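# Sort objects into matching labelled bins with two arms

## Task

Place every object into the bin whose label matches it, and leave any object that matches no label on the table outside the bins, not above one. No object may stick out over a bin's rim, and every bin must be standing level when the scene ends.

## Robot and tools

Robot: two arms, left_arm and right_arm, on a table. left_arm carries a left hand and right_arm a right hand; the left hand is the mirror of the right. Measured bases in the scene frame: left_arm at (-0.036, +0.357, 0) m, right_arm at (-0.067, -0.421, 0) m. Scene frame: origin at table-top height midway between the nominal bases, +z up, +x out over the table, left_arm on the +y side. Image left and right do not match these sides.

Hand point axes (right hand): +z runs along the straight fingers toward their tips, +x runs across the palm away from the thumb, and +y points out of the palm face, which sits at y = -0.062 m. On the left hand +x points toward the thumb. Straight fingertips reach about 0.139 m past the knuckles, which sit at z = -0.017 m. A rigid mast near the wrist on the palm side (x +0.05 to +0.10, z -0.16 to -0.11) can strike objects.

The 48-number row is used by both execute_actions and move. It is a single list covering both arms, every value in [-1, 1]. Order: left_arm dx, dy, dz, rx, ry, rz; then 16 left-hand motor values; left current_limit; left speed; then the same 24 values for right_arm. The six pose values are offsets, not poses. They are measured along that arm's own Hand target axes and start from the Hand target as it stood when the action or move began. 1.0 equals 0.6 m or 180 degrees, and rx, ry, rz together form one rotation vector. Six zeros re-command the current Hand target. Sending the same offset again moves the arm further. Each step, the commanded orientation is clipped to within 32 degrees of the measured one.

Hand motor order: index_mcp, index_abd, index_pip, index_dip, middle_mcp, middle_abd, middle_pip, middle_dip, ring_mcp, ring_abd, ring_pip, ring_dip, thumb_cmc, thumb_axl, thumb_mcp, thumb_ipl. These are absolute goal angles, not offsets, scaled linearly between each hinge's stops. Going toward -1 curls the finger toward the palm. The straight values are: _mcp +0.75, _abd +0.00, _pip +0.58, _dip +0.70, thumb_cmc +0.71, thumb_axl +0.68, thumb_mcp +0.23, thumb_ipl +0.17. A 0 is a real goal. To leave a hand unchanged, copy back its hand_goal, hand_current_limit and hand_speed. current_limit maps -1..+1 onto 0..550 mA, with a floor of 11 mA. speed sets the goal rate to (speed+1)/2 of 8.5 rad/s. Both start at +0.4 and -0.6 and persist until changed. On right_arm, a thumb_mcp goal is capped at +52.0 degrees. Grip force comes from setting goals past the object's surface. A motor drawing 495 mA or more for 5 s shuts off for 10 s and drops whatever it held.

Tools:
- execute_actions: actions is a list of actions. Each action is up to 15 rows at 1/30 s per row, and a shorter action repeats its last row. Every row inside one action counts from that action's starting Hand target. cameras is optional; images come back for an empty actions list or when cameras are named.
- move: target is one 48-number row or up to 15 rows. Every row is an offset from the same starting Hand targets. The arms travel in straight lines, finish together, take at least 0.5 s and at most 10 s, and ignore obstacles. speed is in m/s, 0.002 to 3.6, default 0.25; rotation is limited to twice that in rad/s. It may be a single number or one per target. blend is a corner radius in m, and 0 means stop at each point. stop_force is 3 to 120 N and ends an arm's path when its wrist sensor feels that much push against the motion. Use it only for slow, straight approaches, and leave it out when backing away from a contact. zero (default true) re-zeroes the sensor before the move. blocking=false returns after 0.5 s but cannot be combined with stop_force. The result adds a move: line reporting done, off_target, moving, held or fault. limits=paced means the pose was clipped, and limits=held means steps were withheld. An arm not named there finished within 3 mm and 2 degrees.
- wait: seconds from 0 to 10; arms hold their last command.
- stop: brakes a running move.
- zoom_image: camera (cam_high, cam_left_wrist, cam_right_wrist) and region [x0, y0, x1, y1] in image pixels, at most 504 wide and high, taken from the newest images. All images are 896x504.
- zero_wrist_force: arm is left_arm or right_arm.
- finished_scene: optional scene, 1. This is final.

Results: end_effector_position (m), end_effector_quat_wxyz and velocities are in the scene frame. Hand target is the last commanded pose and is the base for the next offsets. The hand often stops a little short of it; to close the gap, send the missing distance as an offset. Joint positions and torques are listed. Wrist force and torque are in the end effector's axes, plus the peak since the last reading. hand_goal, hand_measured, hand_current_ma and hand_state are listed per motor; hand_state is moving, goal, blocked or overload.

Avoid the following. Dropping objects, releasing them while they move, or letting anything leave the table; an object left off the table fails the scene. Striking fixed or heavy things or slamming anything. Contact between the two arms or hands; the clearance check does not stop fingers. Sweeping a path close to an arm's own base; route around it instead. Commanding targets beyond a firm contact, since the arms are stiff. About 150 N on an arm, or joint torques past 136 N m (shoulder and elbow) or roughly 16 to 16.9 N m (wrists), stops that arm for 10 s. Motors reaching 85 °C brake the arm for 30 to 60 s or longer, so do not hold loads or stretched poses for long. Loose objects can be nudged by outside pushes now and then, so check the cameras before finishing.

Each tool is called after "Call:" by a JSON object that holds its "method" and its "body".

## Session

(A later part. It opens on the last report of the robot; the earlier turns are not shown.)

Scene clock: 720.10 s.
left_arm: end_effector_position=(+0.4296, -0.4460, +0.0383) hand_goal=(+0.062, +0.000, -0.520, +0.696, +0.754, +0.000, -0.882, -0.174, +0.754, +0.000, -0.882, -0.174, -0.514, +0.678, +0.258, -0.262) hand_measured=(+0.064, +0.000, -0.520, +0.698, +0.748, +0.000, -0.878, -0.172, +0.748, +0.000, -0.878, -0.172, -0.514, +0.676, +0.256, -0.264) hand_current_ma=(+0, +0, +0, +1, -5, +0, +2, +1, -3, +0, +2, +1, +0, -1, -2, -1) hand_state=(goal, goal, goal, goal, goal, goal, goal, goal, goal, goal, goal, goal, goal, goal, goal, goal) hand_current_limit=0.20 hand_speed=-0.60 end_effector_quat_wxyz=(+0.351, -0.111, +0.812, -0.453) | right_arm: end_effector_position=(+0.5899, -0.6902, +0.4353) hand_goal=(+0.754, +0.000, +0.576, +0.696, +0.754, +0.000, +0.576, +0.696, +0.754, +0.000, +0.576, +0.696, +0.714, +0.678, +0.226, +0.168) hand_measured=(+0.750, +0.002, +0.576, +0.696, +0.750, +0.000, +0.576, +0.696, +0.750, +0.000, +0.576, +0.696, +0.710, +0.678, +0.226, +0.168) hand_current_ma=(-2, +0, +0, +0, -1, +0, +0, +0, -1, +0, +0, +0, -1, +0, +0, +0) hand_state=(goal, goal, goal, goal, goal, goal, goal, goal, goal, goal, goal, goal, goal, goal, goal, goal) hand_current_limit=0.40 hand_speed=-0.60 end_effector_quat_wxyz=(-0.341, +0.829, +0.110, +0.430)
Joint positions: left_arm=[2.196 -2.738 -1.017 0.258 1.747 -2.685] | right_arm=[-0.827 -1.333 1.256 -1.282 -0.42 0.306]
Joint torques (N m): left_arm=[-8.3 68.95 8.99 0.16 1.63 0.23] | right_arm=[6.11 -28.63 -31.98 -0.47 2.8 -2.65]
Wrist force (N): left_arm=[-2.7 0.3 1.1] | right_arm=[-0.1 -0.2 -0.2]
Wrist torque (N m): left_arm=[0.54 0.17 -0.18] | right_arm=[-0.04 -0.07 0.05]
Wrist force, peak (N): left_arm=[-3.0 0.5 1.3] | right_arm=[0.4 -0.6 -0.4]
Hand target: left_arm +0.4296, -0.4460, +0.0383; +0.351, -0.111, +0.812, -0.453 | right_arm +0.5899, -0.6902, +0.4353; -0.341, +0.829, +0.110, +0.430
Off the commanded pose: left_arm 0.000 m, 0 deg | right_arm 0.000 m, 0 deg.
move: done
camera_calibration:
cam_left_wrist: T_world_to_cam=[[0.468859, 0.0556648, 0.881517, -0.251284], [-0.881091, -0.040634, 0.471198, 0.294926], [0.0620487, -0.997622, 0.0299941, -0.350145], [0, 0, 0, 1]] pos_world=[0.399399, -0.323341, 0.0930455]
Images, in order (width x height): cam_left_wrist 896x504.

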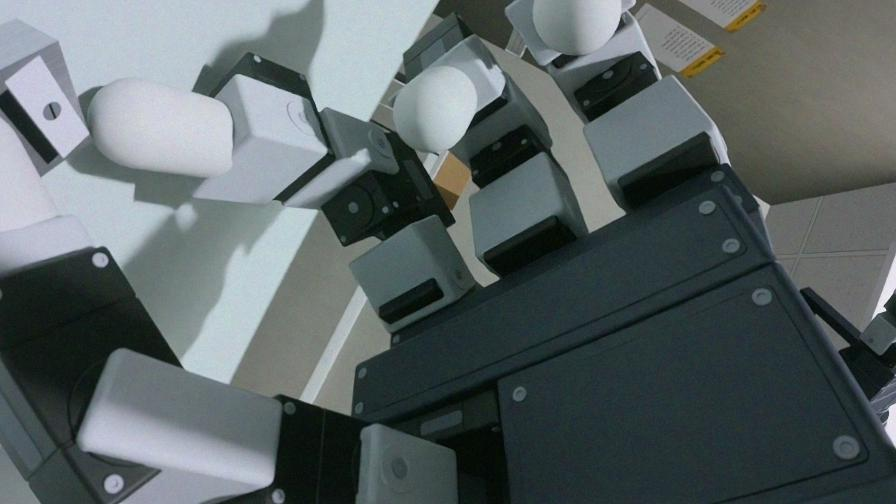

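Call:
{"method": "move", "body": {"target": [0,0,0,0,0,0,-0.1,0,-0.50,0.67,0.754,0,-0.883,-0.174,0.754,0,-0.883,-0.174,-0.514,0.678,0.258,-0.262,0.2,-0.7,0,0,0,0,0,0,0.754,0,0.576,0.696,0.754,0,0.576,0.696,0.754,0,0.576,0.696,0.714,0.678,0.226,0.168,0.4,-0.6], "speed": 0.06, "cameras": ["cam_left_wrist"]}}

Call:
{"method": "zoom_image", "body": {"camera": "cam_left_wrist", "region": [0, 0, 300, 240]}}

Scene clock: 729.80 s.
left_arm: end_effector_position=(+0.4296, -0.4460, +0.0383) hand_goal=(-0.100, +0.000, -0.500, +0.670, +0.754, +0.000, -0.882, -0.174, +0.754, +0.000, -0.882, -0.174, -0.514, +0.678, +0.258, -0.262) hand_measured=(-0.096, +0.000, -0.500, +0.674, +0.748, +0.000, -0.878, -0.172, +0.748, +0.000, -0.878, -0.172, -0.514, +0.676, +0.260, -0.260) hand_current_ma=(+2, +0, +0, +1, -5, +0, +2, +1, -3, +0, +2, +1, +0, -1, +0, +1) hand_state=(goal, goal, goal, goal, goal, goal, goal, goal, goal, goal, goal, goal, goal, goal, goal, goal) hand_current_limit=0.20 hand_speed=-0.70 end_effector_quat_wxyz=(+0.351, -0.111, +0.812, -0.453) | right_arm: end_effector_position=(+0.5899, -0.6902, +0.4353) hand_goal=(+0.754, +0.000, +0.576, +0.696, +0.754, +0.000, +0.576, +0.696, +0.754, +0.000, +0.576, +0.696, +0.714, +0.678, +0.226, +0.168) hand_measured=(+0.750, +0.002, +0.576, +0.696, +0.750, +0.000, +0.576, +0.696, +0.750, +0.000, +0.576, +0.696, +0.710, +0.678, +0.226, +0.168) hand_current_ma=(-2, +0, +0, +0, -1, +0, +0, +0, -1, +0, +0, +0, -1, +0, +0, +0) hand_state=(goal, goal, goal, goal, goal, goal, goal, goal, goal, goal, goal, goal, goal, goal, goal, goal) hand_current_limit=0.40 hand_speed=-0.60 end_effector_quat_wxyz=(-0.341, +0.829, +0.110, +0.430)
Joint positions: left_arm=[2.196 -2.738 -1.017 0.258 1.747 -2.685] | right_arm=[-0.827 -1.333 1.256 -1.282 -0.42 0.306]
Joint torques (N m): left_arm=[-7.39 68.32 10.82 0.3 1.24 0.22] | right_arm=[6.09 -28.64 -31.81 -0.47 2.7 -2.65]
Wrist force (N): left_arm=[-2.8 0.3 1.1] | right_arm=[0.2 0.0 -0.1]
Wrist torque (N m): left_arm=[0.55 0.18 -0.19] | right_arm=[-0.01 -0.11 0.07]
Wrist force, peak (N): left_arm=[-3.3 -0.3 1.1] | right_arm=[-0.1 -0.5 -0.7]
Hand target: left_arm +0.4296, -0.4460, +0.0383; +0.351, -0.111, +0.812, -0.453 | right_arm +0.5899, -0.6902, +0.4353; -0.341, +0.829, +0.110, +0.430
Off the commanded pose: left_arm 0.000 m, 0 deg | right_arm 0.000 m, 0 deg.
move: done
camera_calibration:
cam_left_wrist: T_world_to_cam=[[0.468859, 0.0556648, 0.881517, -0.251284], [-0.881091, -0.040634, 0.471198, 0.294926], [0.0620487, -0.997622, 0.0299941, -0.350145], [0, 0, 0, 1]] pos_world=[0.399399, -0.323341, 0.0930455]
Images, in order (width x height): cam_left_wrist 896x504.

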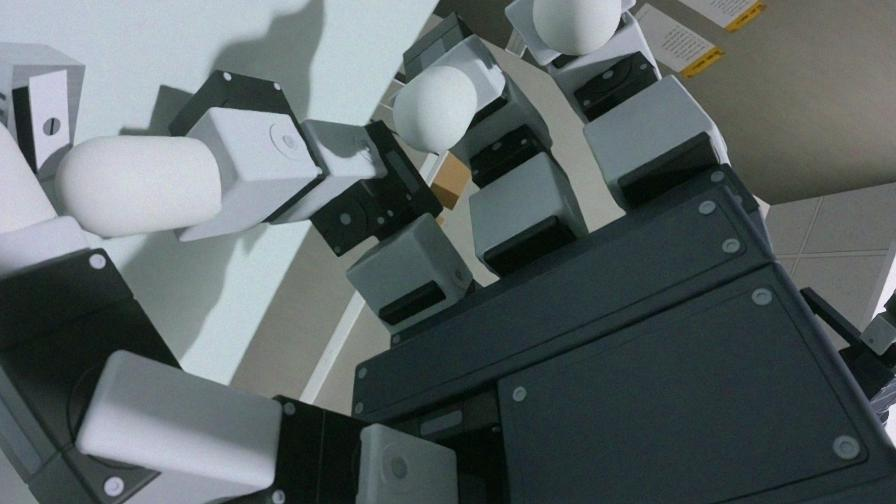

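Scaled by 1.680.

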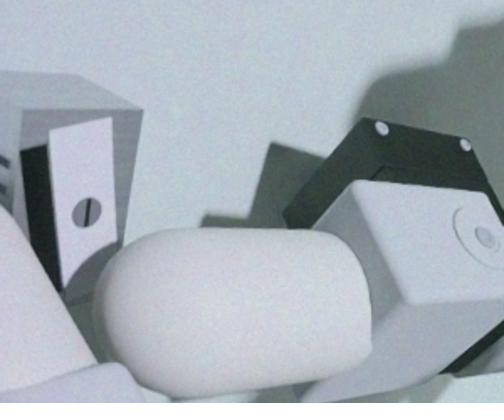

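Call:
{"method": "move", "body": {"target": [[0,0,0,0,0,0,0.137,0,-0.558,0.696,0.754,0,-0.883,-0.174,0.754,0,-0.883,-0.174,-0.514,0.678,0.258,-0.262,0.2,-0.4,0,0,0,0,0,0,0.754,0,0.576,0.696,0.754,0,0.576,0.696,0.754,0,0.576,0.696,0.714,0.678,0.226,0.168,0.4,-0.6],[-0.0235,-0.0407,-0.0171,0,0,0,0.137,0,-0.558,0.696,0.754,0,-0.883,-0.174,0.754,0,-0.883,-0.174,-0.514,0.678,0.258,-0.262,0.2,-0.4,0,0,0,0,0,0,0.754,0,0.576,0.696,0.754,0,0.576,0.696,0.754,0,0.576,0.696,0.714,0.678,0.226,0.168,0.4,-0.6],[0.0088,-0.0563,-0.0245,0.0522,0.0904,0.038,0.544,0,-0.737,0.696,0.754,0,-0.883,-0.174,0.754,0,-0.883,-0.174,-0.514,0.678,0.258,-0.262,0.2,-0.4,0,0,0,0,0,0,0.754,0,0.576,0.696,0.754,0,0.576,0.696,0.754,0,0.576,0.696,0.714,0.678,0.226,0.168,0.4,-0.6],[0.0335,-0.0137,-0.0065,0.0522,0.0904,0.038,0.544,0,-0.737,0.696,0.754,0,-0.883,-0.174,0.754,0,-0.883,-0.174,-0.514,0.678,0.258,-0.262,0.2,-0.4,0,0,0,0,0,0,0.754,0,0.576,0.696,0.754,0,0.576,0.696,0.754,0,0.576,0.696,0.714,0.678,0.226,0.168,0.4,-0.6]], "speed": 0.1, "cameras": ["cam_left_wrist"]}}

Call:
{"method": "zoom_image", "body": {"camera": "cam_left_wrist", "region": [0, 0, 300, 240]}}

Scene clock: 764.93 s.
left_arm: end_effector_position=(+0.4112, -0.4582, +0.0370) hand_goal=(+0.544, +0.000, -0.736, +0.696, +0.754, +0.000, -0.882, -0.174, +0.754, +0.000, -0.882, -0.174, -0.514, +0.678, +0.258, -0.262) hand_measured=(+0.534, +0.000, -0.738, +0.694, +0.748, +0.000, -0.878, -0.172, +0.748, +0.000, -0.878, -0.172, -0.514, +0.676, +0.266, -0.272) hand_current_ma=(-8, +0, +0, -1, -5, +0, +2, +1, -3, +0, +2, +1, +0, -1, +10, -12) hand_state=(goal, goal, goal, goal, goal, goal, goal, goal, goal, goal, goal, goal, goal, goal, goal, goal) hand_current_limit=0.20 hand_speed=-0.40 end_effector_quat_wxyz=(+0.266, +0.031, +0.819, -0.508) | right_arm: end_effector_position=(+0.5899, -0.6902, +0.4353) hand_goal=(+0.754, +0.000, +0.576, +0.696, +0.754, +0.000, +0.576, +0.696, +0.754, +0.000, +0.576, +0.696, +0.714, +0.678, +0.226, +0.168) hand_measured=(+0.750, +0.002, +0.576, +0.696, +0.750, +0.000, +0.576, +0.696, +0.750, +0.000, +0.576, +0.696, +0.710, +0.678, +0.226, +0.168) hand_current_ma=(-2, +0, +0, +0, -1, +0, +0, +0, -1, +0, +0, +0, -1, +0, +0, +0) hand_state=(goal, goal, goal, goal, goal, goal, goal, goal, goal, goal, goal, goal, goal, goal, goal, goal) hand_current_limit=0.40 hand_speed=-0.60 end_effector_quat_wxyz=(-0.341, +0.829, +0.110, +0.430)
Joint positions: left_arm=[2.254 -2.706 -1.094 0.301 1.364 -2.544] | right_arm=[-0.827 -1.333 1.256 -1.282 -0.42 0.306]
Joint torques (N m): left_arm=[-4.1 66.55 8.36 -0.2 1.86 -1.11] | right_arm=[6.13 -28.61 -31.99 -0.43 2.63 -2.63]
Wrist force (N): left_arm=[-2.5 -3.0 -0.4] | right_arm=[0.2 -0.2 -0.2]
Wrist torque (N m): left_arm=[0.24 0.18 -0.31] | right_arm=[-0.03 -0.11 0.07]
Wrist force, peak (N): left_arm=[-5.0 -10.1 -3.1] | right_arm=[0.3 -0.3 -0.6]
Hand target: left_arm +0.4112, -0.4581, +0.0370; +0.266, +0.031, +0.819, -0.508 | right_arm +0.5899, -0.6902, +0.4353; -0.341, +0.829, +0.110, +0.430
Off the commanded pose: left_arm 0.000 m, 0 deg | right_arm 0.000 m, 0 deg.
move: done
camera_calibration:
cam_left_wrist: T_world_to_cam=[[0.459569, -0.107316, 0.881635, -0.311681], [-0.84187, 0.263595, 0.470927, 0.402071], [-0.282933, -0.958645, 0.0307944, -0.201437], [0, 0, 0, 1]] pos_world=[0.424738, -0.332539, 0.0916457]
Images, in order (width x height): cam_left_wrist 896x504.

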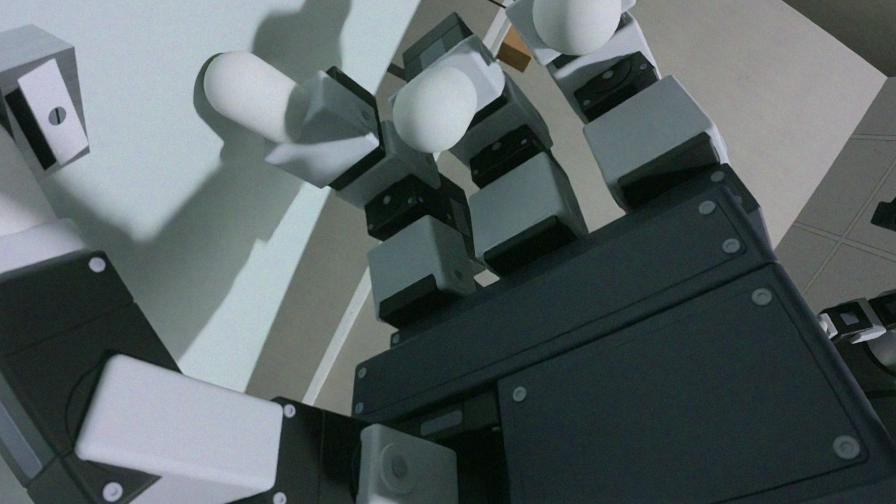

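Scaled by 1.680.

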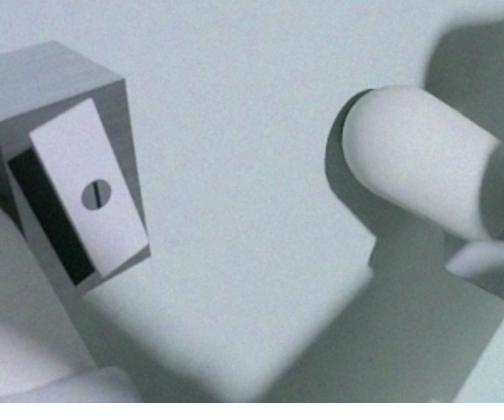

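Call:
{"method": "move", "body": {"target": [[-0.0008,-0.0014,-0.0006,0,0,0,0.473,0,-0.712,0.696,0.754,0,-0.883,-0.174,0.754,0,-0.883,-0.174,-0.514,0.678,0.258,-0.262,0.2,-0.5,0,0,0,0,0,0,0.754,0,0.576,0.696,0.754,0,0.576,0.696,0.754,0,0.576,0.696,0.714,0.678,0.226,0.168,0.4,-0.6],[-0.0008,-0.0014,-0.0006,0,0,0,0.395,0,-0.682,0.696,0.754,0,-0.883,-0.174,0.754,0,-0.883,-0.174,-0.514,0.678,0.258,-0.262,0.2,-0.5,0,0,0,0,0,0,0.754,0,0.576,0.696,0.754,0,0.576,0.696,0.754,0,0.576,0.696,0.714,0.678,0.226,0.168,0.4,-0.6],[-0.0008,-0.0014,-0.0006,0,0,0,0.314,0,-0.639,0.696,0.754,0,-0.883,-0.174,0.754,0,-0.883,-0.174,-0.514,0.678,0.258,-0.262,0.2,-0.5,0,0,0,0,0,0,0.754,0,0.576,0.696,0.754,0,0.576,0.696,0.754,0,0.576,0.696,0.714,0.678,0.226,0.168,0.4,-0.6],[-0.0008,-0.0014,-0.0006,0,0,0,0.227,0,-0.585,0.696,0.754,0,-0.883,-0.174,0.754,0,-0.883,-0.174,-0.514,0.678,0.258,-0.262,0.2,-0.5,0,0,0,0,0,0,0.754,0,0.576,0.696,0.754,0,0.576,0.696,0.754,0,0.576,0.696,0.714,0.678,0.226,0.168,0.4,-0.6],[-0.0008,-0.0014,-0.0006,0,0,0,0.137,0,-0.52,0.696,0.754,0,-0.883,-0.174,0.754,0,-0.883,-0.174,-0.514,0.678,0.258,-0.262,0.2,-0.5,0,0,0,0,0,0,0.754,0,0.576,0.696,0.754,0,0.576,0.696,0.754,0,0.576,0.696,0.714,0.678,0.226,0.168,0.4,-0.6]], "speed": 0.06, "cameras": ["cam_left_wrist"]}}

Call:
{"method": "zoom_image", "body": {"camera": "cam_left_wrist", "region": [0, 0, 300, 240]}}

Scene clock: 802.90 s.
left_arm: end_effector_position=(+0.4112, -0.4581, +0.0380) hand_goal=(+0.138, +0.000, -0.520, +0.696, +0.754, +0.000, -0.882, -0.174, +0.754, +0.000, -0.882, -0.174, -0.514, +0.678, +0.258, -0.262) hand_measured=(+0.436, -0.020, -0.602, +0.676, +0.748, +0.000, -0.878, -0.172, +0.748, +0.000, -0.878, -0.172, -0.514, +0.676, +0.258, -0.264) hand_current_ma=(+330, -21, -198, -23, -5, +0, +2, +1, -3, +0, +2, +1, +0, -1, +0, -1) hand_state=(blocked, blocked, blocked, goal, goal, goal, goal, goal, goal, goal, goal, goal, goal, goal, goal, goal) hand_current_limit=0.20 hand_speed=-0.50 end_effector_quat_wxyz=(+0.266, +0.031, +0.819, -0.508) | right_arm: end_effector_position=(+0.5899, -0.6902, +0.4353) hand_goal=(+0.754, +0.000, +0.576, +0.696, +0.754, +0.000, +0.576, +0.696, +0.754, +0.000, +0.576, +0.696, +0.714, +0.678, +0.226, +0.168) hand_measured=(+0.750, +0.002, +0.576, +0.696, +0.750, +0.000, +0.576, +0.696, +0.750, +0.000, +0.576, +0.696, +0.710, +0.678, +0.226, +0.168) hand_current_ma=(-2, +0, +0, +0, -1, +0, +0, +0, -1, +0, +0, +0, -1, +0, +0, +0) hand_state=(goal, goal, goal, goal, goal, goal, goal, goal, goal, goal, goal, goal, goal, goal, goal, goal) hand_current_limit=0.40 hand_speed=-0.60 end_effector_quat_wxyz=(-0.341, +0.829, +0.110, +0.430)
Joint positions: left_arm=[2.254 -2.704 -1.095 0.299 1.364 -2.544] | right_arm=[-0.827 -1.333 1.256 -1.282 -0.42 0.306]
Joint torques (N m): left_arm=[12.88 39.87 14.21 -0.21 2.24 -1.2] | right_arm=[5.85 -28.86 -32.28 -0.48 2.74 -2.67]
Wrist force (N): left_arm=[-6.0 -12.2 0.7] | right_arm=[0.0 0.1 -0.1]
Wrist torque (N m): left_arm=[0.70 0.16 -0.53] | right_arm=[-0.01 -0.09 0.06]
Wrist force, peak (N): left_arm=[-7.5 -11.8 0.2] | right_arm=[0.2 -0.5 -0.5]
Hand target: left_arm +0.4112, -0.4581, +0.0380; +0.266, +0.031, +0.819, -0.508 | right_arm +0.5899, -0.6902, +0.4353; -0.341, +0.829, +0.110, +0.430
Off the commanded pose: left_arm 0.000 m, 0 deg | right_arm 0.000 m, 0 deg.
move: done
camera_calibration:
cam_left_wrist: T_world_to_cam=[[0.459652, -0.107376, 0.881584, -0.312602], [-0.841864, 0.263433, 0.471028, 0.401509], [-0.282816, -0.958683, 0.0306919, -0.201425], [0, 0, 0, 1]] pos_world=[0.424738, -0.332439, 0.0926456]
Images, in order (width x height): cam_left_wrist 896x504.

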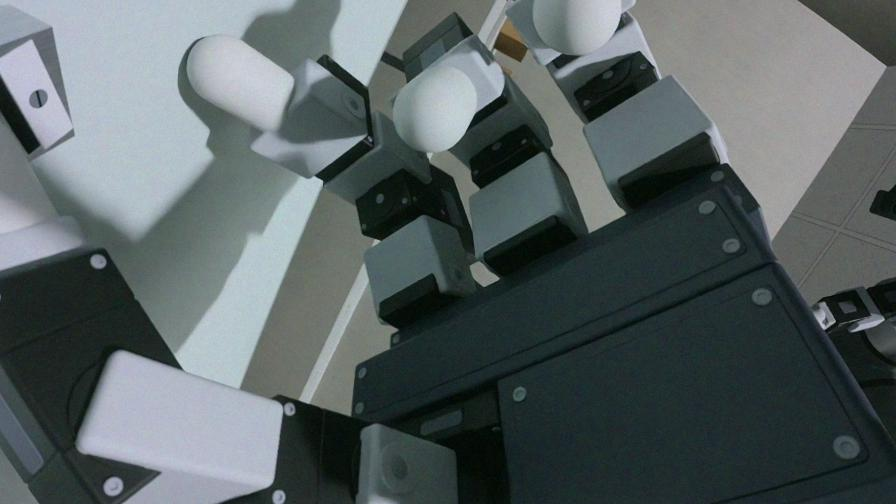

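Scaled by 1.680.

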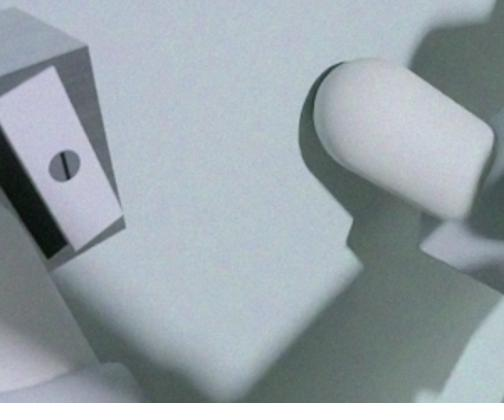

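Call:
{"method": "move", "body": {"target": [[-0.011,-0.019,-0.008,0,0,0,0.48,0,-0.7,0.696,0.754,0,-0.883,-0.174,0.754,0,-0.883,-0.174,-0.514,0.678,0.258,-0.262,0.2,-0.4,0,0,0,0,0,0,0.754,0,0.576,0.696,0.754,0,0.576,0.696,0.754,0,0.576,0.696,0.714,0.678,0.226,0.168,0.4,-0.6],[-0.0126,-0.0146,-0.0162,0,0,0,0.137,0,-0.504,0.696,0.754,0,-0.883,-0.174,0.754,0,-0.883,-0.174,-0.514,0.678,0.258,-0.262,0.2,-0.4,0,0,0,0,0,0,0.754,0,0.576,0.696,0.754,0,0.576,0.696,0.754,0,0.576,0.696,0.714,0.678,0.226,0.168,0.4,-0.6]], "speed": 0.06, "cameras": ["cam_left_wrist"]}}

Call:
{"method": "zoom_image", "body": {"camera": "cam_left_wrist", "region": [0, 0, 300, 240]}}

Scene clock: 828.60 s.
left_arm: end_effector_position=(+0.4109, -0.4524, +0.0520) hand_goal=(+0.138, +0.000, -0.504, +0.696, +0.754, +0.000, -0.882, -0.174, +0.754, +0.000, -0.882, -0.174, -0.514, +0.678, +0.258, -0.262) hand_measured=(+0.138, -0.002, -0.506, +0.694, +0.748, +0.000, -0.878, -0.172, +0.748, +0.000, -0.878, -0.172, -0.512, +0.676, +0.258, -0.264) hand_current_ma=(+0, -1, +0, -1, -5, +0, +2, +1, -4, +0, +2, +1, +0, -1, +0, -1) hand_state=(goal, goal, goal, goal, goal, goal, goal, goal, goal, goal, goal, goal, goal, goal, goal, goal) hand_current_limit=0.20 hand_speed=-0.40 end_effector_quat_wxyz=(+0.266, +0.031, +0.819, -0.508) | right_arm: end_effector_position=(+0.5899, -0.6902, +0.4353) hand_goal=(+0.754, +0.000, +0.576, +0.696, +0.754, +0.000, +0.576, +0.696, +0.754, +0.000, +0.576, +0.696, +0.714, +0.678, +0.226, +0.168) hand_measured=(+0.750, +0.002, +0.576, +0.696, +0.750, +0.000, +0.576, +0.696, +0.750, +0.000, +0.576, +0.696, +0.710, +0.678, +0.226, +0.168) hand_current_ma=(-2, +0, +0, +0, -1, +0, +0, +0, -1, +0, +0, +0, -1, +0, +0, +0) hand_state=(goal, goal, goal, goal, goal, goal, goal, goal, goal, goal, goal, goal, goal, goal, goal, goal) hand_current_limit=0.40 hand_speed=-0.60 end_effector_quat_wxyz=(-0.341, +0.829, +0.110, +0.430)
Joint positions: left_arm=[2.259 -2.67 -1.124 0.295 1.36 -2.542] | right_arm=[-0.827 -1.333 1.256 -1.282 -0.42 0.306]
Joint torques (N m): left_arm=[-8.9 50.28 32.31 0.18 2.18 -0.8] | right_arm=[6.13 -28.46 -31.59 -0.43 2.64 -2.54]
Wrist force (N): left_arm=[-2.8 0.0 0.9] | right_arm=[-0.1 -0.6 -0.1]
Wrist torque (N m): left_arm=[0.54 0.23 -0.31] | right_arm=[-0.10 -0.07 0.04]
Wrist force, peak (N): left_arm=[-6.1 -12.8 0.5] | right_arm=[0.1 -0.5 -0.5]
Hand target: left_arm +0.4109, -0.4524, +0.0520; +0.266, +0.031, +0.819, -0.508 | right_arm +0.5899, -0.6902, +0.4353; -0.341, +0.829, +0.110, +0.430
Off the commanded pose: left_arm 0.000 m, 0 deg | right_arm 0.000 m, 0 deg.
move: done
camera_calibration:
cam_left_wrist: T_world_to_cam=[[0.459652, -0.107376, 0.881584, -0.324194], [-0.841864, 0.263433, 0.471028, 0.39316], [-0.282816, -0.958683, 0.0306919, -0.196475], [0, 0, 0, 1]] pos_world=[0.424438, -0.326739, 0.106646]
Images, in order (width x height): cam_left_wrist 896x504.

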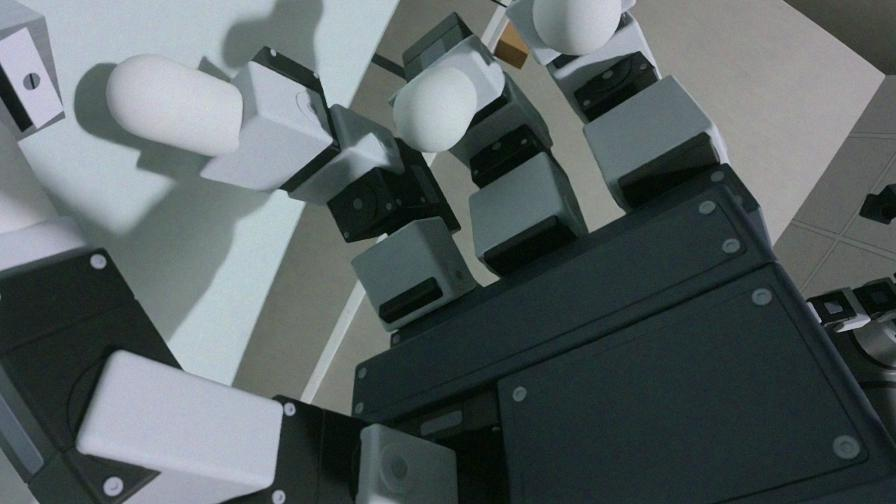

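Scaled by 1.680.

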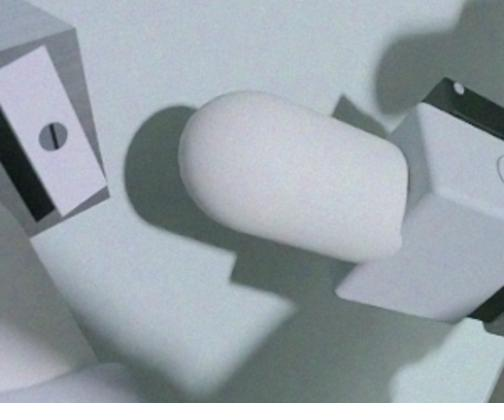

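Call:
{"method": "move", "body": {"target": [0.0106,0.0183,0.0077,0,0,0,0.137,0,-0.504,0.696,0.754,0,-0.883,-0.174,0.754,0,-0.883,-0.174,-0.514,0.678,0.258,-0.262,0.2,-0.4,0,0,0,0,0,0,0.754,0,0.576,0.696,0.754,0,0.576,0.696,0.754,0,0.576,0.696,0.714,0.678,0.226,0.168,0.4,-0.6], "speed": 0.04, "stop_force": 5, "cameras": ["cam_left_wrist"]}}

Call:
{"method": "zoom_image", "body": {"camera": "cam_left_wrist", "region": [0, 0, 300, 240]}}

Scene clock: 836.40 s.
left_arm: end_effector_position=(+0.4108, -0.4524, +0.0385) hand_goal=(+0.138, +0.000, -0.504, +0.696, +0.754, +0.000, -0.882, -0.174, +0.754, +0.000, -0.882, -0.174, -0.514, +0.678, +0.258, -0.262) hand_measured=(+0.144, -0.008, -0.518, +0.690, +0.748, +0.000, -0.878, -0.172, +0.748, +0.000, -0.878, -0.172, -0.512, +0.676, +0.258, -0.264) hand_current_ma=(+4, -5, -13, -3, -5, +0, +2, +1, -4, +0, +2, +1, +0, -1, +0, -1) hand_state=(goal, goal, goal, goal, goal, goal, goal, goal, goal, goal, goal, goal, goal, goal, goal, goal) hand_current_limit=0.20 hand_speed=-0.40 end_effector_quat_wxyz=(+0.266, +0.031, +0.819, -0.508) | right_arm: end_effector_position=(+0.5899, -0.6902, +0.4353) hand_goal=(+0.754, +0.000, +0.576, +0.696, +0.754, +0.000, +0.576, +0.696, +0.754, +0.000, +0.576, +0.696, +0.714, +0.678, +0.226, +0.168) hand_measured=(+0.750, +0.002, +0.576, +0.696, +0.750, +0.000, +0.576, +0.696, +0.750, +0.000, +0.576, +0.696, +0.710, +0.678, +0.226, +0.168) hand_current_ma=(-2, +0, +0, +0, -1, +0, +0, +0, -1, +0, +0, +0, -1, +0, +0, +0) hand_state=(goal, goal, goal, goal, goal, goal, goal, goal, goal, goal, goal, goal, goal, goal, goal, goal) hand_current_limit=0.40 hand_speed=-0.60 end_effector_quat_wxyz=(-0.341, +0.829, +0.110, +0.430)
Joint positions: left_arm=[2.258 -2.692 -1.12 0.312 1.36 -2.542] | right_arm=[-0.827 -1.333 1.256 -1.282 -0.42 0.306]
Joint torques (N m): left_arm=[-5.89 66.69 6.35 -0.29 2.12 -0.89] | right_arm=[5.94 -28.48 -32.02 -0.4 2.57 -2.61]
Wrist force (N): left_arm=[-3.7 -2.1 1.2] | right_arm=[0.2 -0.3 -0.2]
Wrist torque (N m): left_arm=[0.56 0.18 -0.32] | right_arm=[-0.05 -0.10 0.06]
Wrist force, peak (N): left_arm=[-4.5 -4.2 1.6] | right_arm=[0.0 -0.4 -0.7]
Hand target: left_arm +0.4108, -0.4524, +0.0385; +0.266, +0.031, +0.819, -0.508 | right_arm +0.5899, -0.6902, +0.4353; -0.341, +0.829, +0.110, +0.430
Off the commanded pose: left_arm 0.000 m, 0 deg | right_arm 0.000 m, 0 deg.
move: done
camera_calibration:
cam_left_wrist: T_world_to_cam=[[0.459652, -0.107376, 0.881584, -0.312293], [-0.841864, 0.263433, 0.471028, 0.399519], [-0.282816, -0.958683, 0.0306919, -0.196061], [0, 0, 0, 1]] pos_world=[0.424438, -0.326739, 0.0931456]
Images, in order (width x height): cam_left_wrist 896x504.

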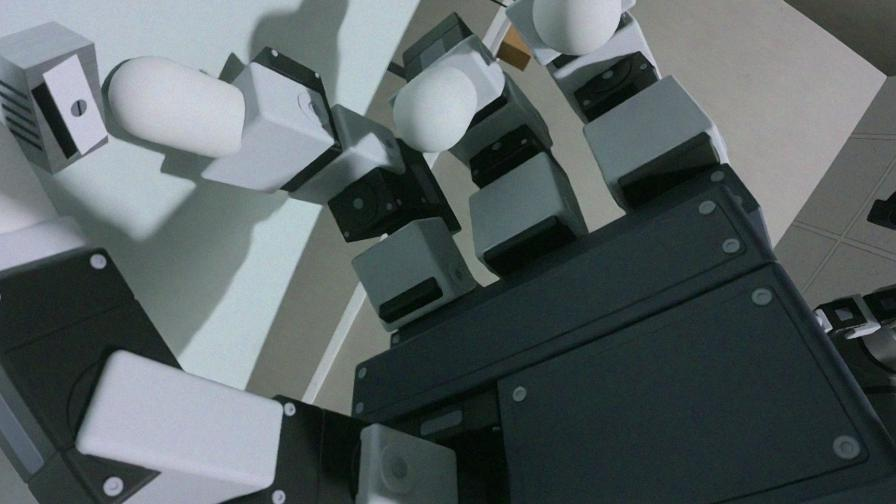

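Scaled by 1.680.

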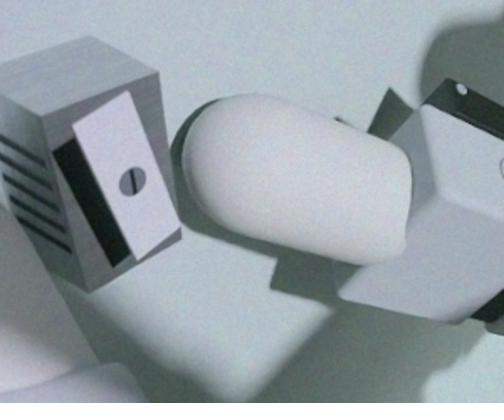

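Call:
{"method": "move", "body": {"target": [[-0.0008,-0.0014,-0.0006,0,0,0,0.137,0,-0.504,0.696,0.754,0,-0.883,-0.174,0.754,0,-0.883,-0.174,-0.514,0.678,0.258,-0.262,0.2,-0.5,0,0,0,0,0,0,0.754,0,0.576,0.696,0.754,0,0.576,0.696,0.754,0,0.576,0.696,0.714,0.678,0.226,0.168,0.4,-0.6],[-0.0008,-0.0014,-0.0006,0,0,0,0.096,0,-0.5,0.696,0.754,0,-0.883,-0.174,0.754,0,-0.883,-0.174,-0.514,0.678,0.258,-0.262,0.2,-0.5,0,0,0,0,0,0,0.754,0,0.576,0.696,0.754,0,0.576,0.696,0.754,0,0.576,0.696,0.714,0.678,0.226,0.168,0.4,-0.6],[-0.0008,-0.0014,-0.0006,0,0,0,0.055,0,-0.48,0.696,0.754,0,-0.883,-0.174,0.754,0,-0.883,-0.174,-0.514,0.678,0.258,-0.262,0.2,-0.5,0,0,0,0,0,0,0.754,0,0.576,0.696,0.754,0,0.576,0.696,0.754,0,0.576,0.696,0.714,0.678,0.226,0.168,0.4,-0.6]], "speed": 0.06, "cameras": ["cam_left_wrist"]}}

Call:
{"method": "zoom_image", "body": {"camera": "cam_left_wrist", "region": [0, 0, 300, 240]}}

Scene clock: 848.50 s.
left_arm: end_effector_position=(+0.4108, -0.4524, +0.0395) hand_goal=(+0.056, +0.000, -0.480, +0.696, +0.754, +0.000, -0.882, -0.174, +0.754, +0.000, -0.882, -0.174, -0.514, +0.678, +0.258, -0.262) hand_measured=(+0.058, -0.002, -0.480, +0.694, +0.748, +0.000, -0.878, -0.172, +0.748, +0.000, -0.878, -0.172, -0.512, +0.676, +0.258, -0.264) hand_current_ma=(+1, +0, +0, -1, -5, +0, +2, +1, -4, +0, +2, +1, +0, -1, +0, -1) hand_state=(goal, goal, goal, goal, goal, goal, goal, goal, goal, goal, goal, goal, goal, goal, goal, goal) hand_current_limit=0.20 hand_speed=-0.50 end_effector_quat_wxyz=(+0.266, +0.031, +0.819, -0.508) | right_arm: end_effector_position=(+0.5899, -0.6902, +0.4353) hand_goal=(+0.754, +0.000, +0.576, +0.696, +0.754, +0.000, +0.576, +0.696, +0.754, +0.000, +0.576, +0.696, +0.714, +0.678, +0.226, +0.168) hand_measured=(+0.750, +0.002, +0.576, +0.696, +0.750, +0.000, +0.576, +0.696, +0.750, +0.000, +0.576, +0.696, +0.710, +0.678, +0.226, +0.168) hand_current_ma=(-2, +0, +0, +0, -1, +0, +0, +0, -1, +0, +0, +0, -1, +0, +0, +0) hand_state=(goal, goal, goal, goal, goal, goal, goal, goal, goal, goal, goal, goal, goal, goal, goal, goal) hand_current_limit=0.40 hand_speed=-0.60 end_effector_quat_wxyz=(-0.341, +0.829, +0.110, +0.430)
Joint positions: left_arm=[2.258 -2.69 -1.12 0.311 1.36 -2.542] | right_arm=[-0.827 -1.333 1.256 -1.282 -0.42 0.306]
Joint torques (N m): left_arm=[5.69 62.65 12.03 2.04 2.11 -0.89] | right_arm=[6.15 -28.34 -32.38 -0.43 2.48 -2.6]
Wrist force (N): left_arm=[-2.7 0.4 1.1] | right_arm=[-0.1 0.0 -0.3]
Wrist torque (N m): left_arm=[0.59 0.20 -0.32] | right_arm=[0.00 -0.07 0.05]
Wrist force, peak (N): left_arm=[-4.0 -2.7 1.5] | right_arm=[0.0 -0.6 -0.4]
Hand target: left_arm +0.4108, -0.4524, +0.0395; +0.266, +0.031, +0.819, -0.508 | right_arm +0.5899, -0.6902, +0.4353; -0.341, +0.829, +0.110, +0.430
Off the commanded pose: left_arm 0.000 m, 0 deg | right_arm 0.000 m, 0 deg.
move: done
camera_calibration:
cam_left_wrist: T_world_to_cam=[[0.459652, -0.107376, 0.881584, -0.313175], [-0.841864, 0.263433, 0.471028, 0.399048], [-0.282816, -0.958683, 0.0306919, -0.196091], [0, 0, 0, 1]] pos_world=[0.424438, -0.326739, 0.0941456]
Images, in order (width x height): cam_left_wrist 896x504.

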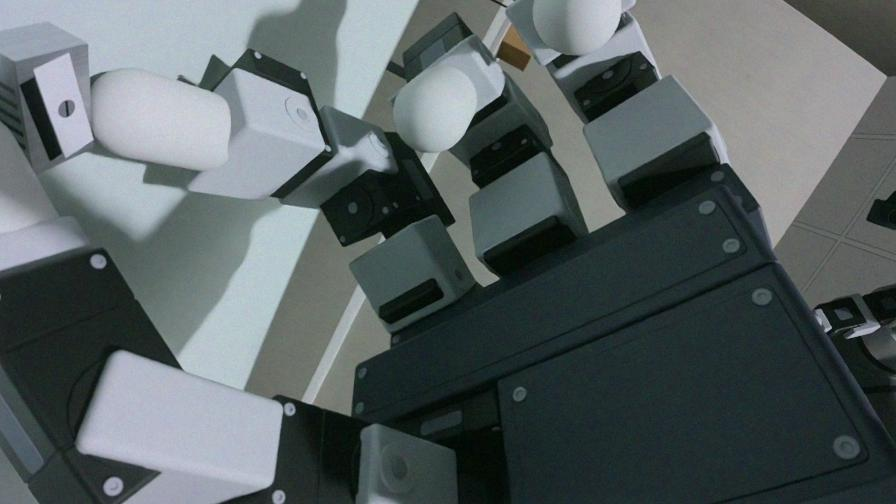

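Scaled by 1.680.

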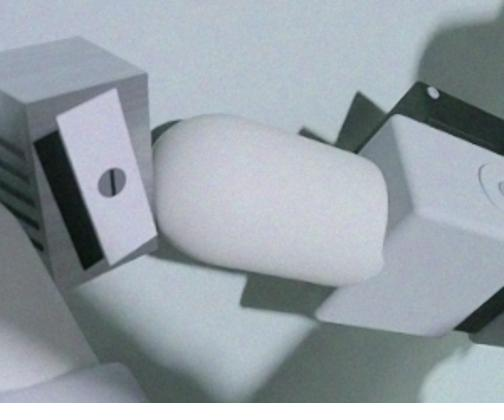

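Call:
{"method": "move", "body": {"target": [[0,0,0,0,0,0,0.055,0,-0.445,0.696,0.754,0,-0.883,-0.174,0.754,0,-0.883,-0.174,-0.514,0.678,0.258,-0.262,0.2,-0.5,0,0,0,0,0,0,0.754,0,0.576,0.696,0.754,0,0.576,0.696,0.754,0,0.576,0.696,0.714,0.678,0.226,0.168,0.4,-0.6],[0.0006,0.0011,0.0005,0,0,0,-0.05,0,-0.43,0.696,0.754,0,-0.883,-0.174,0.754,0,-0.883,-0.174,-0.514,0.678,0.258,-0.262,0.2,-0.6,0,0,0,0,0,0,0.754,0,0.576,0.696,0.754,0,0.576,0.696,0.754,0,0.576,0.696,0.714,0.678,0.226,0.168,0.4,-0.6]], "speed": 0.06, "cameras": ["cam_left_wrist"]}}

Call:
{"method": "zoom_image", "body": {"camera": "cam_left_wrist", "region": [0, 0, 300, 240]}}

Scene clock: 859.83 s.
left_arm: end_effector_position=(+0.4109, -0.4525, +0.0387) hand_goal=(-0.050, +0.000, -0.430, +0.696, +0.754, +0.000, -0.882, -0.174, +0.754, +0.000, -0.882, -0.174, -0.514, +0.678, +0.258, -0.262) hand_measured=(+0.044, -0.010, -0.436, +0.694, +0.748, +0.000, -0.878, -0.172, +0.748, +0.000, -0.878, -0.172, -0.512, +0.676, +0.258, -0.264) hand_current_ma=(+268, -7, -5, +0, -5, +0, +2, +1, -4, +0, +2, +1, +0, -1, +0, -1) hand_state=(blocked, goal, goal, goal, goal, goal, goal, goal, goal, goal, goal, goal, goal, goal, goal, goal) hand_current_limit=0.20 hand_speed=-0.60 end_effector_quat_wxyz=(+0.267, +0.031, +0.819, -0.508) | right_arm: end_effector_position=(+0.5899, -0.6902, +0.4353) hand_goal=(+0.754, +0.000, +0.576, +0.696, +0.754, +0.000, +0.576, +0.696, +0.754, +0.000, +0.576, +0.696, +0.714, +0.678, +0.226, +0.168) hand_measured=(+0.750, +0.002, +0.576, +0.696, +0.750, +0.000, +0.576, +0.696, +0.750, +0.000, +0.576, +0.696, +0.710, +0.678, +0.226, +0.168) hand_current_ma=(-2, +0, +0, +0, -1, +0, +0, +0, -1, +0, +0, +0, -1, +0, +0, +0) hand_state=(goal, goal, goal, goal, goal, goal, goal, goal, goal, goal, goal, goal, goal, goal, goal, goal) hand_current_limit=0.40 hand_speed=-0.60 end_effector_quat_wxyz=(-0.341, +0.829, +0.110, +0.430)
Joint positions: left_arm=[2.259 -2.692 -1.12 0.312 1.36 -2.542] | right_arm=[-0.827 -1.333 1.256 -1.282 -0.42 0.306]
Joint torques (N m): left_arm=[12.77 49.27 23.73 1 1.04 -0.47] | right_arm=[6.39 -28.52 -31.52 -0.41 2.37 -2.49]
Wrist force (N): left_arm=[-4.3 -6.1 3.7] | right_arm=[0.2 0.1 -0.4]
Wrist torque (N m): left_arm=[0.50 0.15 -0.40] | right_arm=[0.03 -0.09 0.07]
Wrist force, peak (N): left_arm=[-4.4 -6.0 4.1] | right_arm=[0.2 -0.4 -0.6]
Hand target: left_arm +0.4109, -0.4524, +0.0387; +0.266, +0.031, +0.819, -0.508 | right_arm +0.5899, -0.6902, +0.4353; -0.341, +0.829, +0.110, +0.430
Off the commanded pose: left_arm 0.000 m, 0 deg | right_arm 0.000 m, 0 deg.
move: done
camera_calibration:
cam_left_wrist: T_world_to_cam=[[0.459564, -0.107255, 0.881645, -0.312398], [-0.841913, 0.263492, 0.470908, 0.399475], [-0.282813, -0.958681, 0.0307915, -0.196076], [0, 0, 0, 1]] pos_world=[0.424438, -0.326739, 0.0933457]
Images, in order (width x height): cam_left_wrist 896x504.

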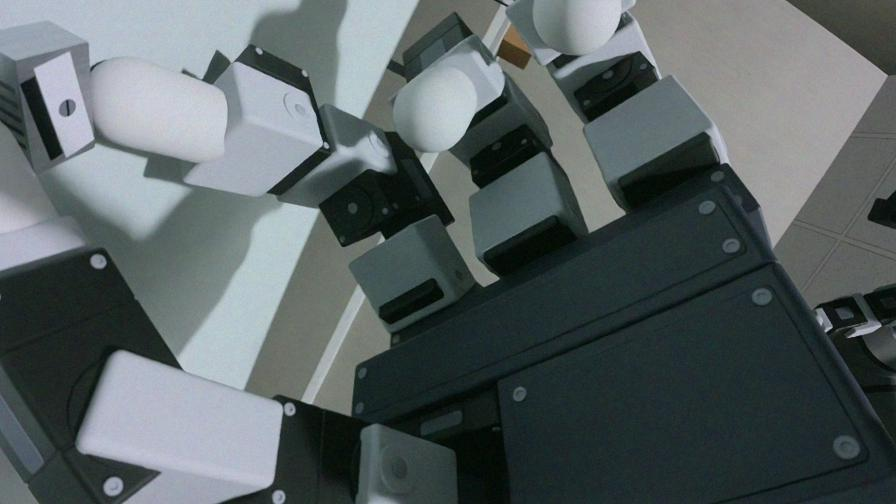

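Scaled by 1.680.

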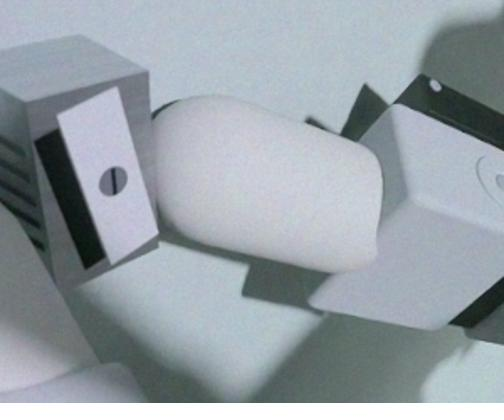

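Call:
{"method": "move", "body": {"target": [[-0.0007,-0.0012,-0.0005,0,0,0,0.02,0,-0.42,0.696,0.754,0,-0.883,-0.174,0.754,0,-0.883,-0.174,-0.514,0.678,0.258,-0.262,0.2,-0.6,0,0,0,0,0,0,0.754,0,0.576,0.696,0.754,0,0.576,0.696,0.754,0,0.576,0.696,0.714,0.678,0.226,0.168,0.4,-0.6],[-0.0007,-0.0012,-0.0005,0,0,0,-0.05,0,-0.41,0.696,0.754,0,-0.883,-0.174,0.754,0,-0.883,-0.174,-0.514,0.678,0.258,-0.262,0.2,-0.6,0,0,0,0,0,0,0.754,0,0.576,0.696,0.754,0,0.576,0.696,0.754,0,0.576,0.696,0.714,0.678,0.226,0.168,0.4,-0.6]], "speed": 0.06, "cameras": ["cam_left_wrist"]}}

Call:
{"method": "zoom_image", "body": {"camera": "cam_left_wrist", "region": [0, 0, 300, 240]}}

Scene clock: 876.47 s.
left_arm: end_effector_position=(+0.4109, -0.4524, +0.0396) hand_goal=(-0.050, +0.000, -0.410, +0.696, +0.754, +0.000, -0.882, -0.174, +0.754, +0.000, -0.882, -0.174, -0.514, +0.678, +0.258, -0.262) hand_measured=(-0.028, -0.002, -0.406, +0.696, +0.748, +0.000, -0.878, -0.172, +0.748, +0.000, -0.878, -0.172, -0.512, +0.676, +0.262, -0.260) hand_current_ma=(+32, -1, +2, +0, -5, +0, +2, +1, -4, +0, +2, +1, +0, -1, +3, +1) hand_state=(blocked, goal, goal, goal, goal, goal, goal, goal, goal, goal, goal, goal, goal, goal, goal, goal) hand_current_limit=0.20 hand_speed=-0.60 end_effector_quat_wxyz=(+0.266, +0.031, +0.819, -0.508) | right_arm: end_effector_position=(+0.5899, -0.6902, +0.4353) hand_goal=(+0.754, +0.000, +0.576, +0.696, +0.754, +0.000, +0.576, +0.696, +0.754, +0.000, +0.576, +0.696, +0.714, +0.678, +0.226, +0.168) hand_measured=(+0.750, +0.002, +0.576, +0.696, +0.750, +0.000, +0.576, +0.696, +0.750, +0.000, +0.576, +0.696, +0.710, +0.678, +0.226, +0.168) hand_current_ma=(-2, +0, +0, +0, -1, +0, +0, +0, -1, +0, +0, +0, -1, +0, +0, +0) hand_state=(goal, goal, goal, goal, goal, goal, goal, goal, goal, goal, goal, goal, goal, goal, goal, goal) hand_current_limit=0.40 hand_speed=-0.60 end_effector_quat_wxyz=(-0.341, +0.829, +0.110, +0.430)
Joint positions: left_arm=[2.259 -2.69 -1.12 0.311 1.36 -2.542] | right_arm=[-0.827 -1.333 1.256 -1.282 -0.42 0.306]
Joint torques (N m): left_arm=[13.71 66.91 11.19 0.97 -2.02 0.87] | right_arm=[6.18 -28.08 -31.51 -0.46 2.49 -2.6]
Wrist force (N): left_arm=[-2.8 0.0 0.8] | right_arm=[0.0 -0.1 -0.4]
Wrist torque (N m): left_arm=[0.60 0.20 -0.32] | right_arm=[0.00 -0.07 0.06]
Wrist force, peak (N): left_arm=[-4.5 -6.1 4.0] | right_arm=[0.2 -0.3 -0.6]
Hand target: left_arm +0.4109, -0.4524, +0.0396; +0.266, +0.031, +0.819, -0.508 | right_arm +0.5899, -0.6902, +0.4353; -0.341, +0.829, +0.110, +0.430
Off the commanded pose: left_arm 0.000 m, 0 deg | right_arm 0.000 m, 0 deg.
move: done
camera_calibration:
cam_left_wrist: T_world_to_cam=[[0.459652, -0.107376, 0.881584, -0.313263], [-0.841864, 0.263433, 0.471028, 0.399001], [-0.282816, -0.958683, 0.0306919, -0.196094], [0, 0, 0, 1]] pos_world=[0.424438, -0.326739, 0.0942456]
Images, in order (width x height): cam_left_wrist 896x504.

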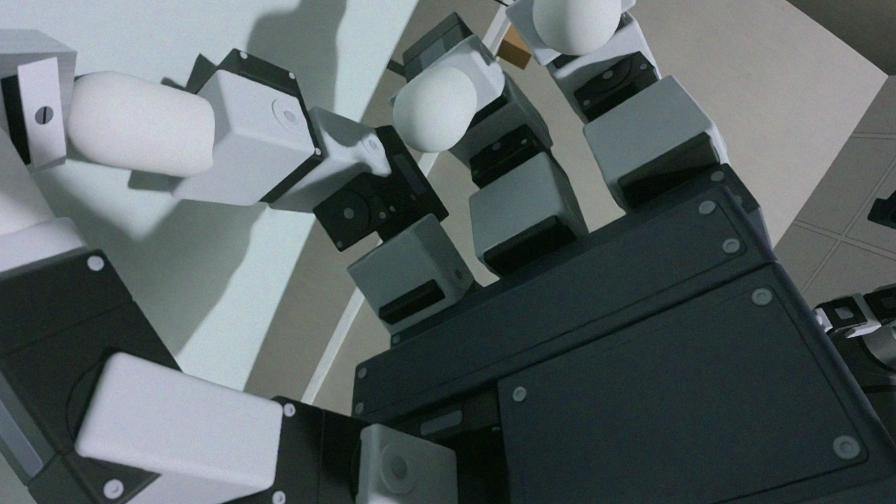

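Scaled by 1.680.

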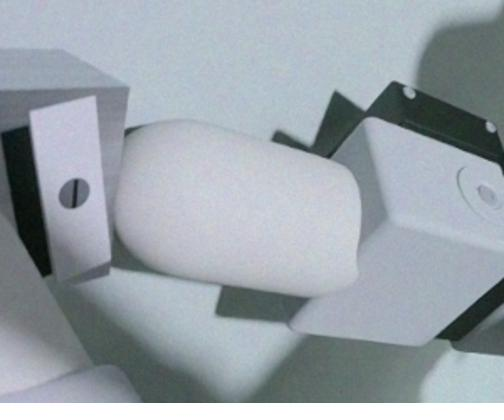

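Call:
{"method": "move", "body": {"target": [[0,0,0,0,0,0,-0.12,0,-0.40,0.69,0.754,0,-0.883,-0.174,0.754,0,-0.883,-0.174,-0.514,0.678,0.24,-0.28,0.1,-0.6,0,0,0,0,0,0,0.754,0,0.576,0.696,0.754,0,0.576,0.696,0.754,0,0.576,0.696,0.714,0.678,0.226,0.168,0.4,-0.6],[0,0,0,0,0,0,-0.2,0,-0.40,0.68,0.754,0,-0.883,-0.174,0.754,0,-0.883,-0.174,-0.514,0.678,0.24,-0.28,0.1,-0.6,0,0,0,0,0,0,0.754,0,0.576,0.696,0.754,0,0.576,0.696,0.754,0,0.576,0.696,0.714,0.678,0.226,0.168,0.4,-0.6]], "speed": 0.06, "cameras": ["cam_left_wrist"]}}

Call:
{"method": "zoom_image", "body": {"camera": "cam_left_wrist", "region": [0, 0, 300, 240]}}

Scene clock: 883.10 s.
left_arm: end_effector_position=(+0.4109, -0.4524, +0.0396) hand_goal=(-0.200, +0.000, -0.400, +0.680, +0.754, +0.000, -0.882, -0.174, +0.754, +0.000, -0.882, -0.174, -0.514, +0.678, +0.240, -0.280) hand_measured=(-0.062, -0.002, -0.380, +0.696, +0.748, +0.000, -0.878, -0.172, +0.748, +0.000, -0.878, -0.172, -0.512, +0.676, +0.270, -0.262) hand_current_ma=(+302, -1, +25, +17, -5, +0, +2, +1, -4, +0, +2, +1, +0, -1, +65, +32) hand_state=(blocked, goal, blocked, goal, goal, goal, goal, goal, goal, goal, goal, goal, goal, goal, blocked, goal) hand_current_limit=0.10 hand_speed=-0.60 end_effector_quat_wxyz=(+0.266, +0.031, +0.819, -0.508) | right_arm: end_effector_position=(+0.5899, -0.6902, +0.4353) hand_goal=(+0.754, +0.000, +0.576, +0.696, +0.754, +0.000, +0.576, +0.696, +0.754, +0.000, +0.576, +0.696, +0.714, +0.678, +0.226, +0.168) hand_measured=(+0.750, +0.002, +0.576, +0.696, +0.750, +0.000, +0.576, +0.696, +0.750, +0.000, +0.576, +0.696, +0.710, +0.678, +0.226, +0.168) hand_current_ma=(-2, +0, +0, +0, -1, +0, +0, +0, -1, +0, +0, +0, -1, +0, +0, +0) hand_state=(goal, goal, goal, goal, goal, goal, goal, goal, goal, goal, goal, goal, goal, goal, goal, goal) hand_current_limit=0.40 hand_speed=-0.60 end_effector_quat_wxyz=(-0.341, +0.829, +0.110, +0.430)
Joint positions: left_arm=[2.259 -2.69 -1.12 0.311 1.36 -2.542] | right_arm=[-0.827 -1.333 1.256 -1.282 -0.42 0.306]
Joint torques (N m): left_arm=[14.24 66.75 31.18 4.39 -2.02 0.96] | right_arm=[6.27 -28.19 -31.98 -0.45 2.37 -2.61]
Wrist force (N): left_arm=[-2.8 -0.4 1.2] | right_arm=[0.2 0.0 -0.3]
Wrist torque (N m): left_arm=[0.53 0.19 -0.30] | right_arm=[-0.01 -0.10 0.07]
Wrist force, peak (N): left_arm=[-3.4 -1.0 1.1] | right_arm=[-0.1 -0.5 -0.5]
Hand target: left_arm +0.4109, -0.4524, +0.0396; +0.266, +0.031, +0.819, -0.508 | right_arm +0.5899, -0.6902, +0.4353; -0.341, +0.829, +0.110, +0.430
Off the commanded pose: left_arm 0.000 m, 0 deg | right_arm 0.000 m, 0 deg.
move: done
camera_calibration:
cam_left_wrist: T_world_to_cam=[[0.459652, -0.107376, 0.881584, -0.313263], [-0.841864, 0.263433, 0.471028, 0.399001], [-0.282816, -0.958683, 0.0306919, -0.196094], [0, 0, 0, 1]] pos_world=[0.424438, -0.326739, 0.0942456]
Images, in order (width x height): cam_left_wrist 896x504.

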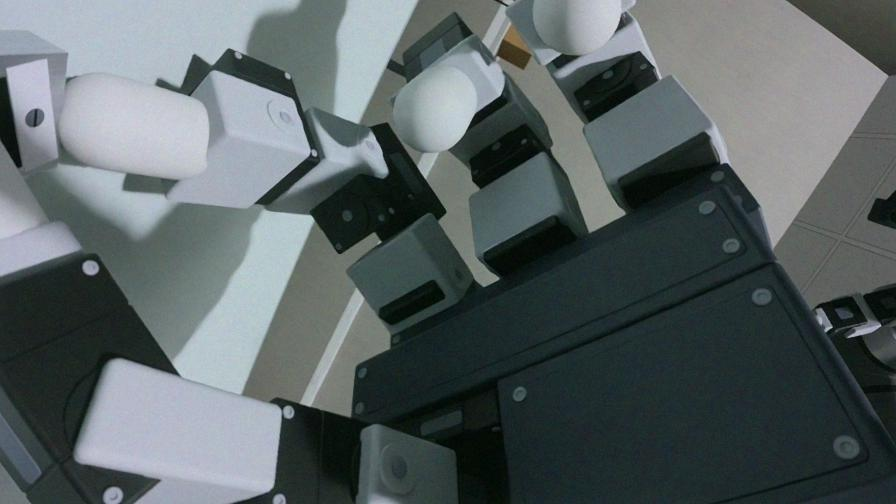

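Scaled by 1.680.

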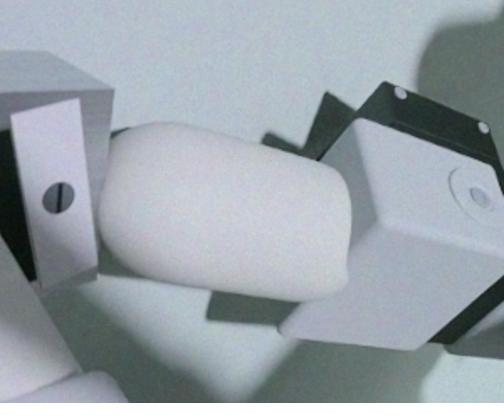

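Call:
{"method": "move", "body": {"target": [-0.094,-0.1628,-0.0684,0,0,0,-0.2,0,-0.40,0.68,0.754,0,-0.883,-0.174,0.754,0,-0.883,-0.174,-0.514,0.678,0.24,-0.28,0.1,-0.6,0,0,0,0,0,0,0.754,0,0.576,0.696,0.754,0,0.576,0.696,0.754,0,0.576,0.696,0.714,0.678,0.226,0.168,0.4,-0.6], "speed": 0.1, "cameras": ["cam_left_wrist","cam_right_wrist"]}}

Call:
{"method": "zoom_image", "body": {"camera": "cam_left_wrist", "region": [0, 0, 300, 240]}}

Scene clock: 890.57 s.
left_arm: end_effector_position=(+0.4112, -0.4525, +0.1598) hand_goal=(-0.200, +0.000, -0.400, +0.680, +0.754, +0.000, -0.882, -0.174, +0.754, +0.000, -0.882, -0.174, -0.514, +0.678, +0.240, -0.280) hand_measured=(-0.068, -0.002, -0.378, +0.696, +0.748, +0.000, -0.878, -0.172, +0.748, +0.000, -0.878, -0.172, -0.510, +0.678, +0.272, -0.260) hand_current_ma=(+302, -1, +26, +17, -5, +0, +2, +1, -4, +0, +2, +1, +2, +0, +74, +40) hand_state=(blocked, goal, blocked, goal, goal, goal, goal, goal, goal, goal, goal, goal, goal, goal, blocked, blocked) hand_current_limit=0.10 hand_speed=-0.60 end_effector_quat_wxyz=(+0.267, +0.031, +0.819, -0.508) | right_arm: end_effector_position=(+0.5899, -0.6902, +0.4353) hand_goal=(+0.754, +0.000, +0.576, +0.696, +0.754, +0.000, +0.576, +0.696, +0.754, +0.000, +0.576, +0.696, +0.714, +0.678, +0.226, +0.168) hand_measured=(+0.750, +0.002, +0.576, +0.696, +0.750, +0.000, +0.576, +0.696, +0.750, +0.000, +0.576, +0.696, +0.710, +0.678, +0.226, +0.168) hand_current_ma=(-2, +0, +0, +0, -1, +0, +0, +0, -1, +0, +0, +0, -1, +0, +0, +0) hand_state=(goal, goal, goal, goal, goal, goal, goal, goal, goal, goal, goal, goal, goal, goal, goal, goal) hand_current_limit=0.40 hand_speed=-0.60 end_effector_quat_wxyz=(-0.341, +0.829, +0.110, +0.430)
Joint positions: left_arm=[2.259 -2.518 -1.117 0.136 1.36 -2.542] | right_arm=[-0.827 -1.333 1.256 -1.282 -0.42 0.306]
Joint torques (N m): left_arm=[13.49 48.75 10.22 5.02 -2.02 1.28] | right_arm=[5.52 -28.99 -31.85 -0.42 2.3 -2.56]
Wrist force (N): left_arm=[-2.8 0.1 0.8] | right_arm=[0.0 0.1 -0.4]
Wrist torque (N m): left_arm=[0.58 0.16 -0.34] | right_arm=[0.01 -0.07 0.06]
Wrist force, peak (N): left_arm=[-3.6 -0.7 0.4] | right_arm=[0.2 -0.4 -0.6]
Hand target: left_arm +0.4111, -0.4524, +0.1596; +0.266, +0.031, +0.819, -0.508 | right_arm +0.5899, -0.6902, +0.4353; -0.341, +0.829, +0.110, +0.430
Off the commanded pose: left_arm 0.000 m, 0 deg | right_arm 0.000 m, 0 deg.
move: done
camera_calibration:
cam_left_wrist: T_world_to_cam=[[0.459506, -0.107145, 0.881688, -0.419263], [-0.841945, 0.263546, 0.47082, 0.342777], [-0.282811, -0.958678, 0.0308912, -0.199837], [0, 0, 0, 1]] pos_world=[0.424738, -0.326839, 0.214446]
cam_right_wrist: T_world_to_cam=[[-0.212547, -0.374373, -0.90259, 0.291997], [-0.96793, -0.0459322, 0.246985, 0.376369], [-0.133923, 0.92614, -0.352605, 0.998549], [0, 0, 0, 1]] pos_world=[0.560091, -0.798192, 0.522689]
Images, in order (width x height): cam_left_wrist 896x504, cam_right_wrist 896x504.

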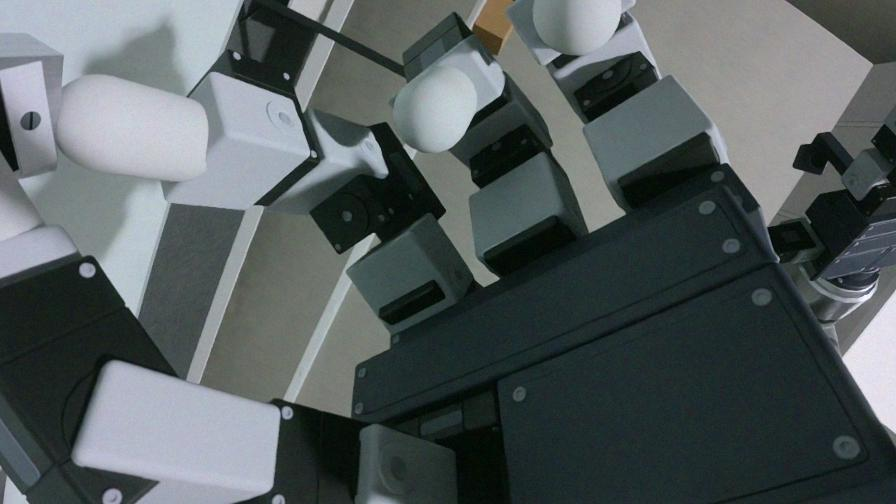

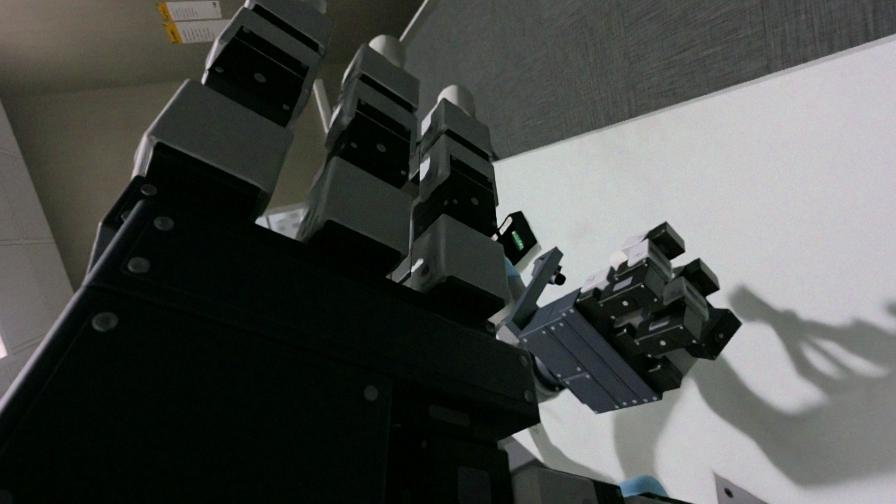

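Scaled by 1.680.

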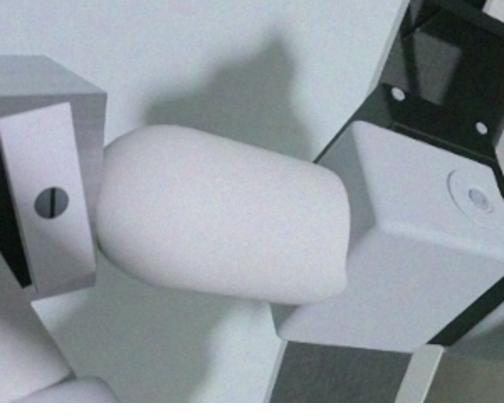

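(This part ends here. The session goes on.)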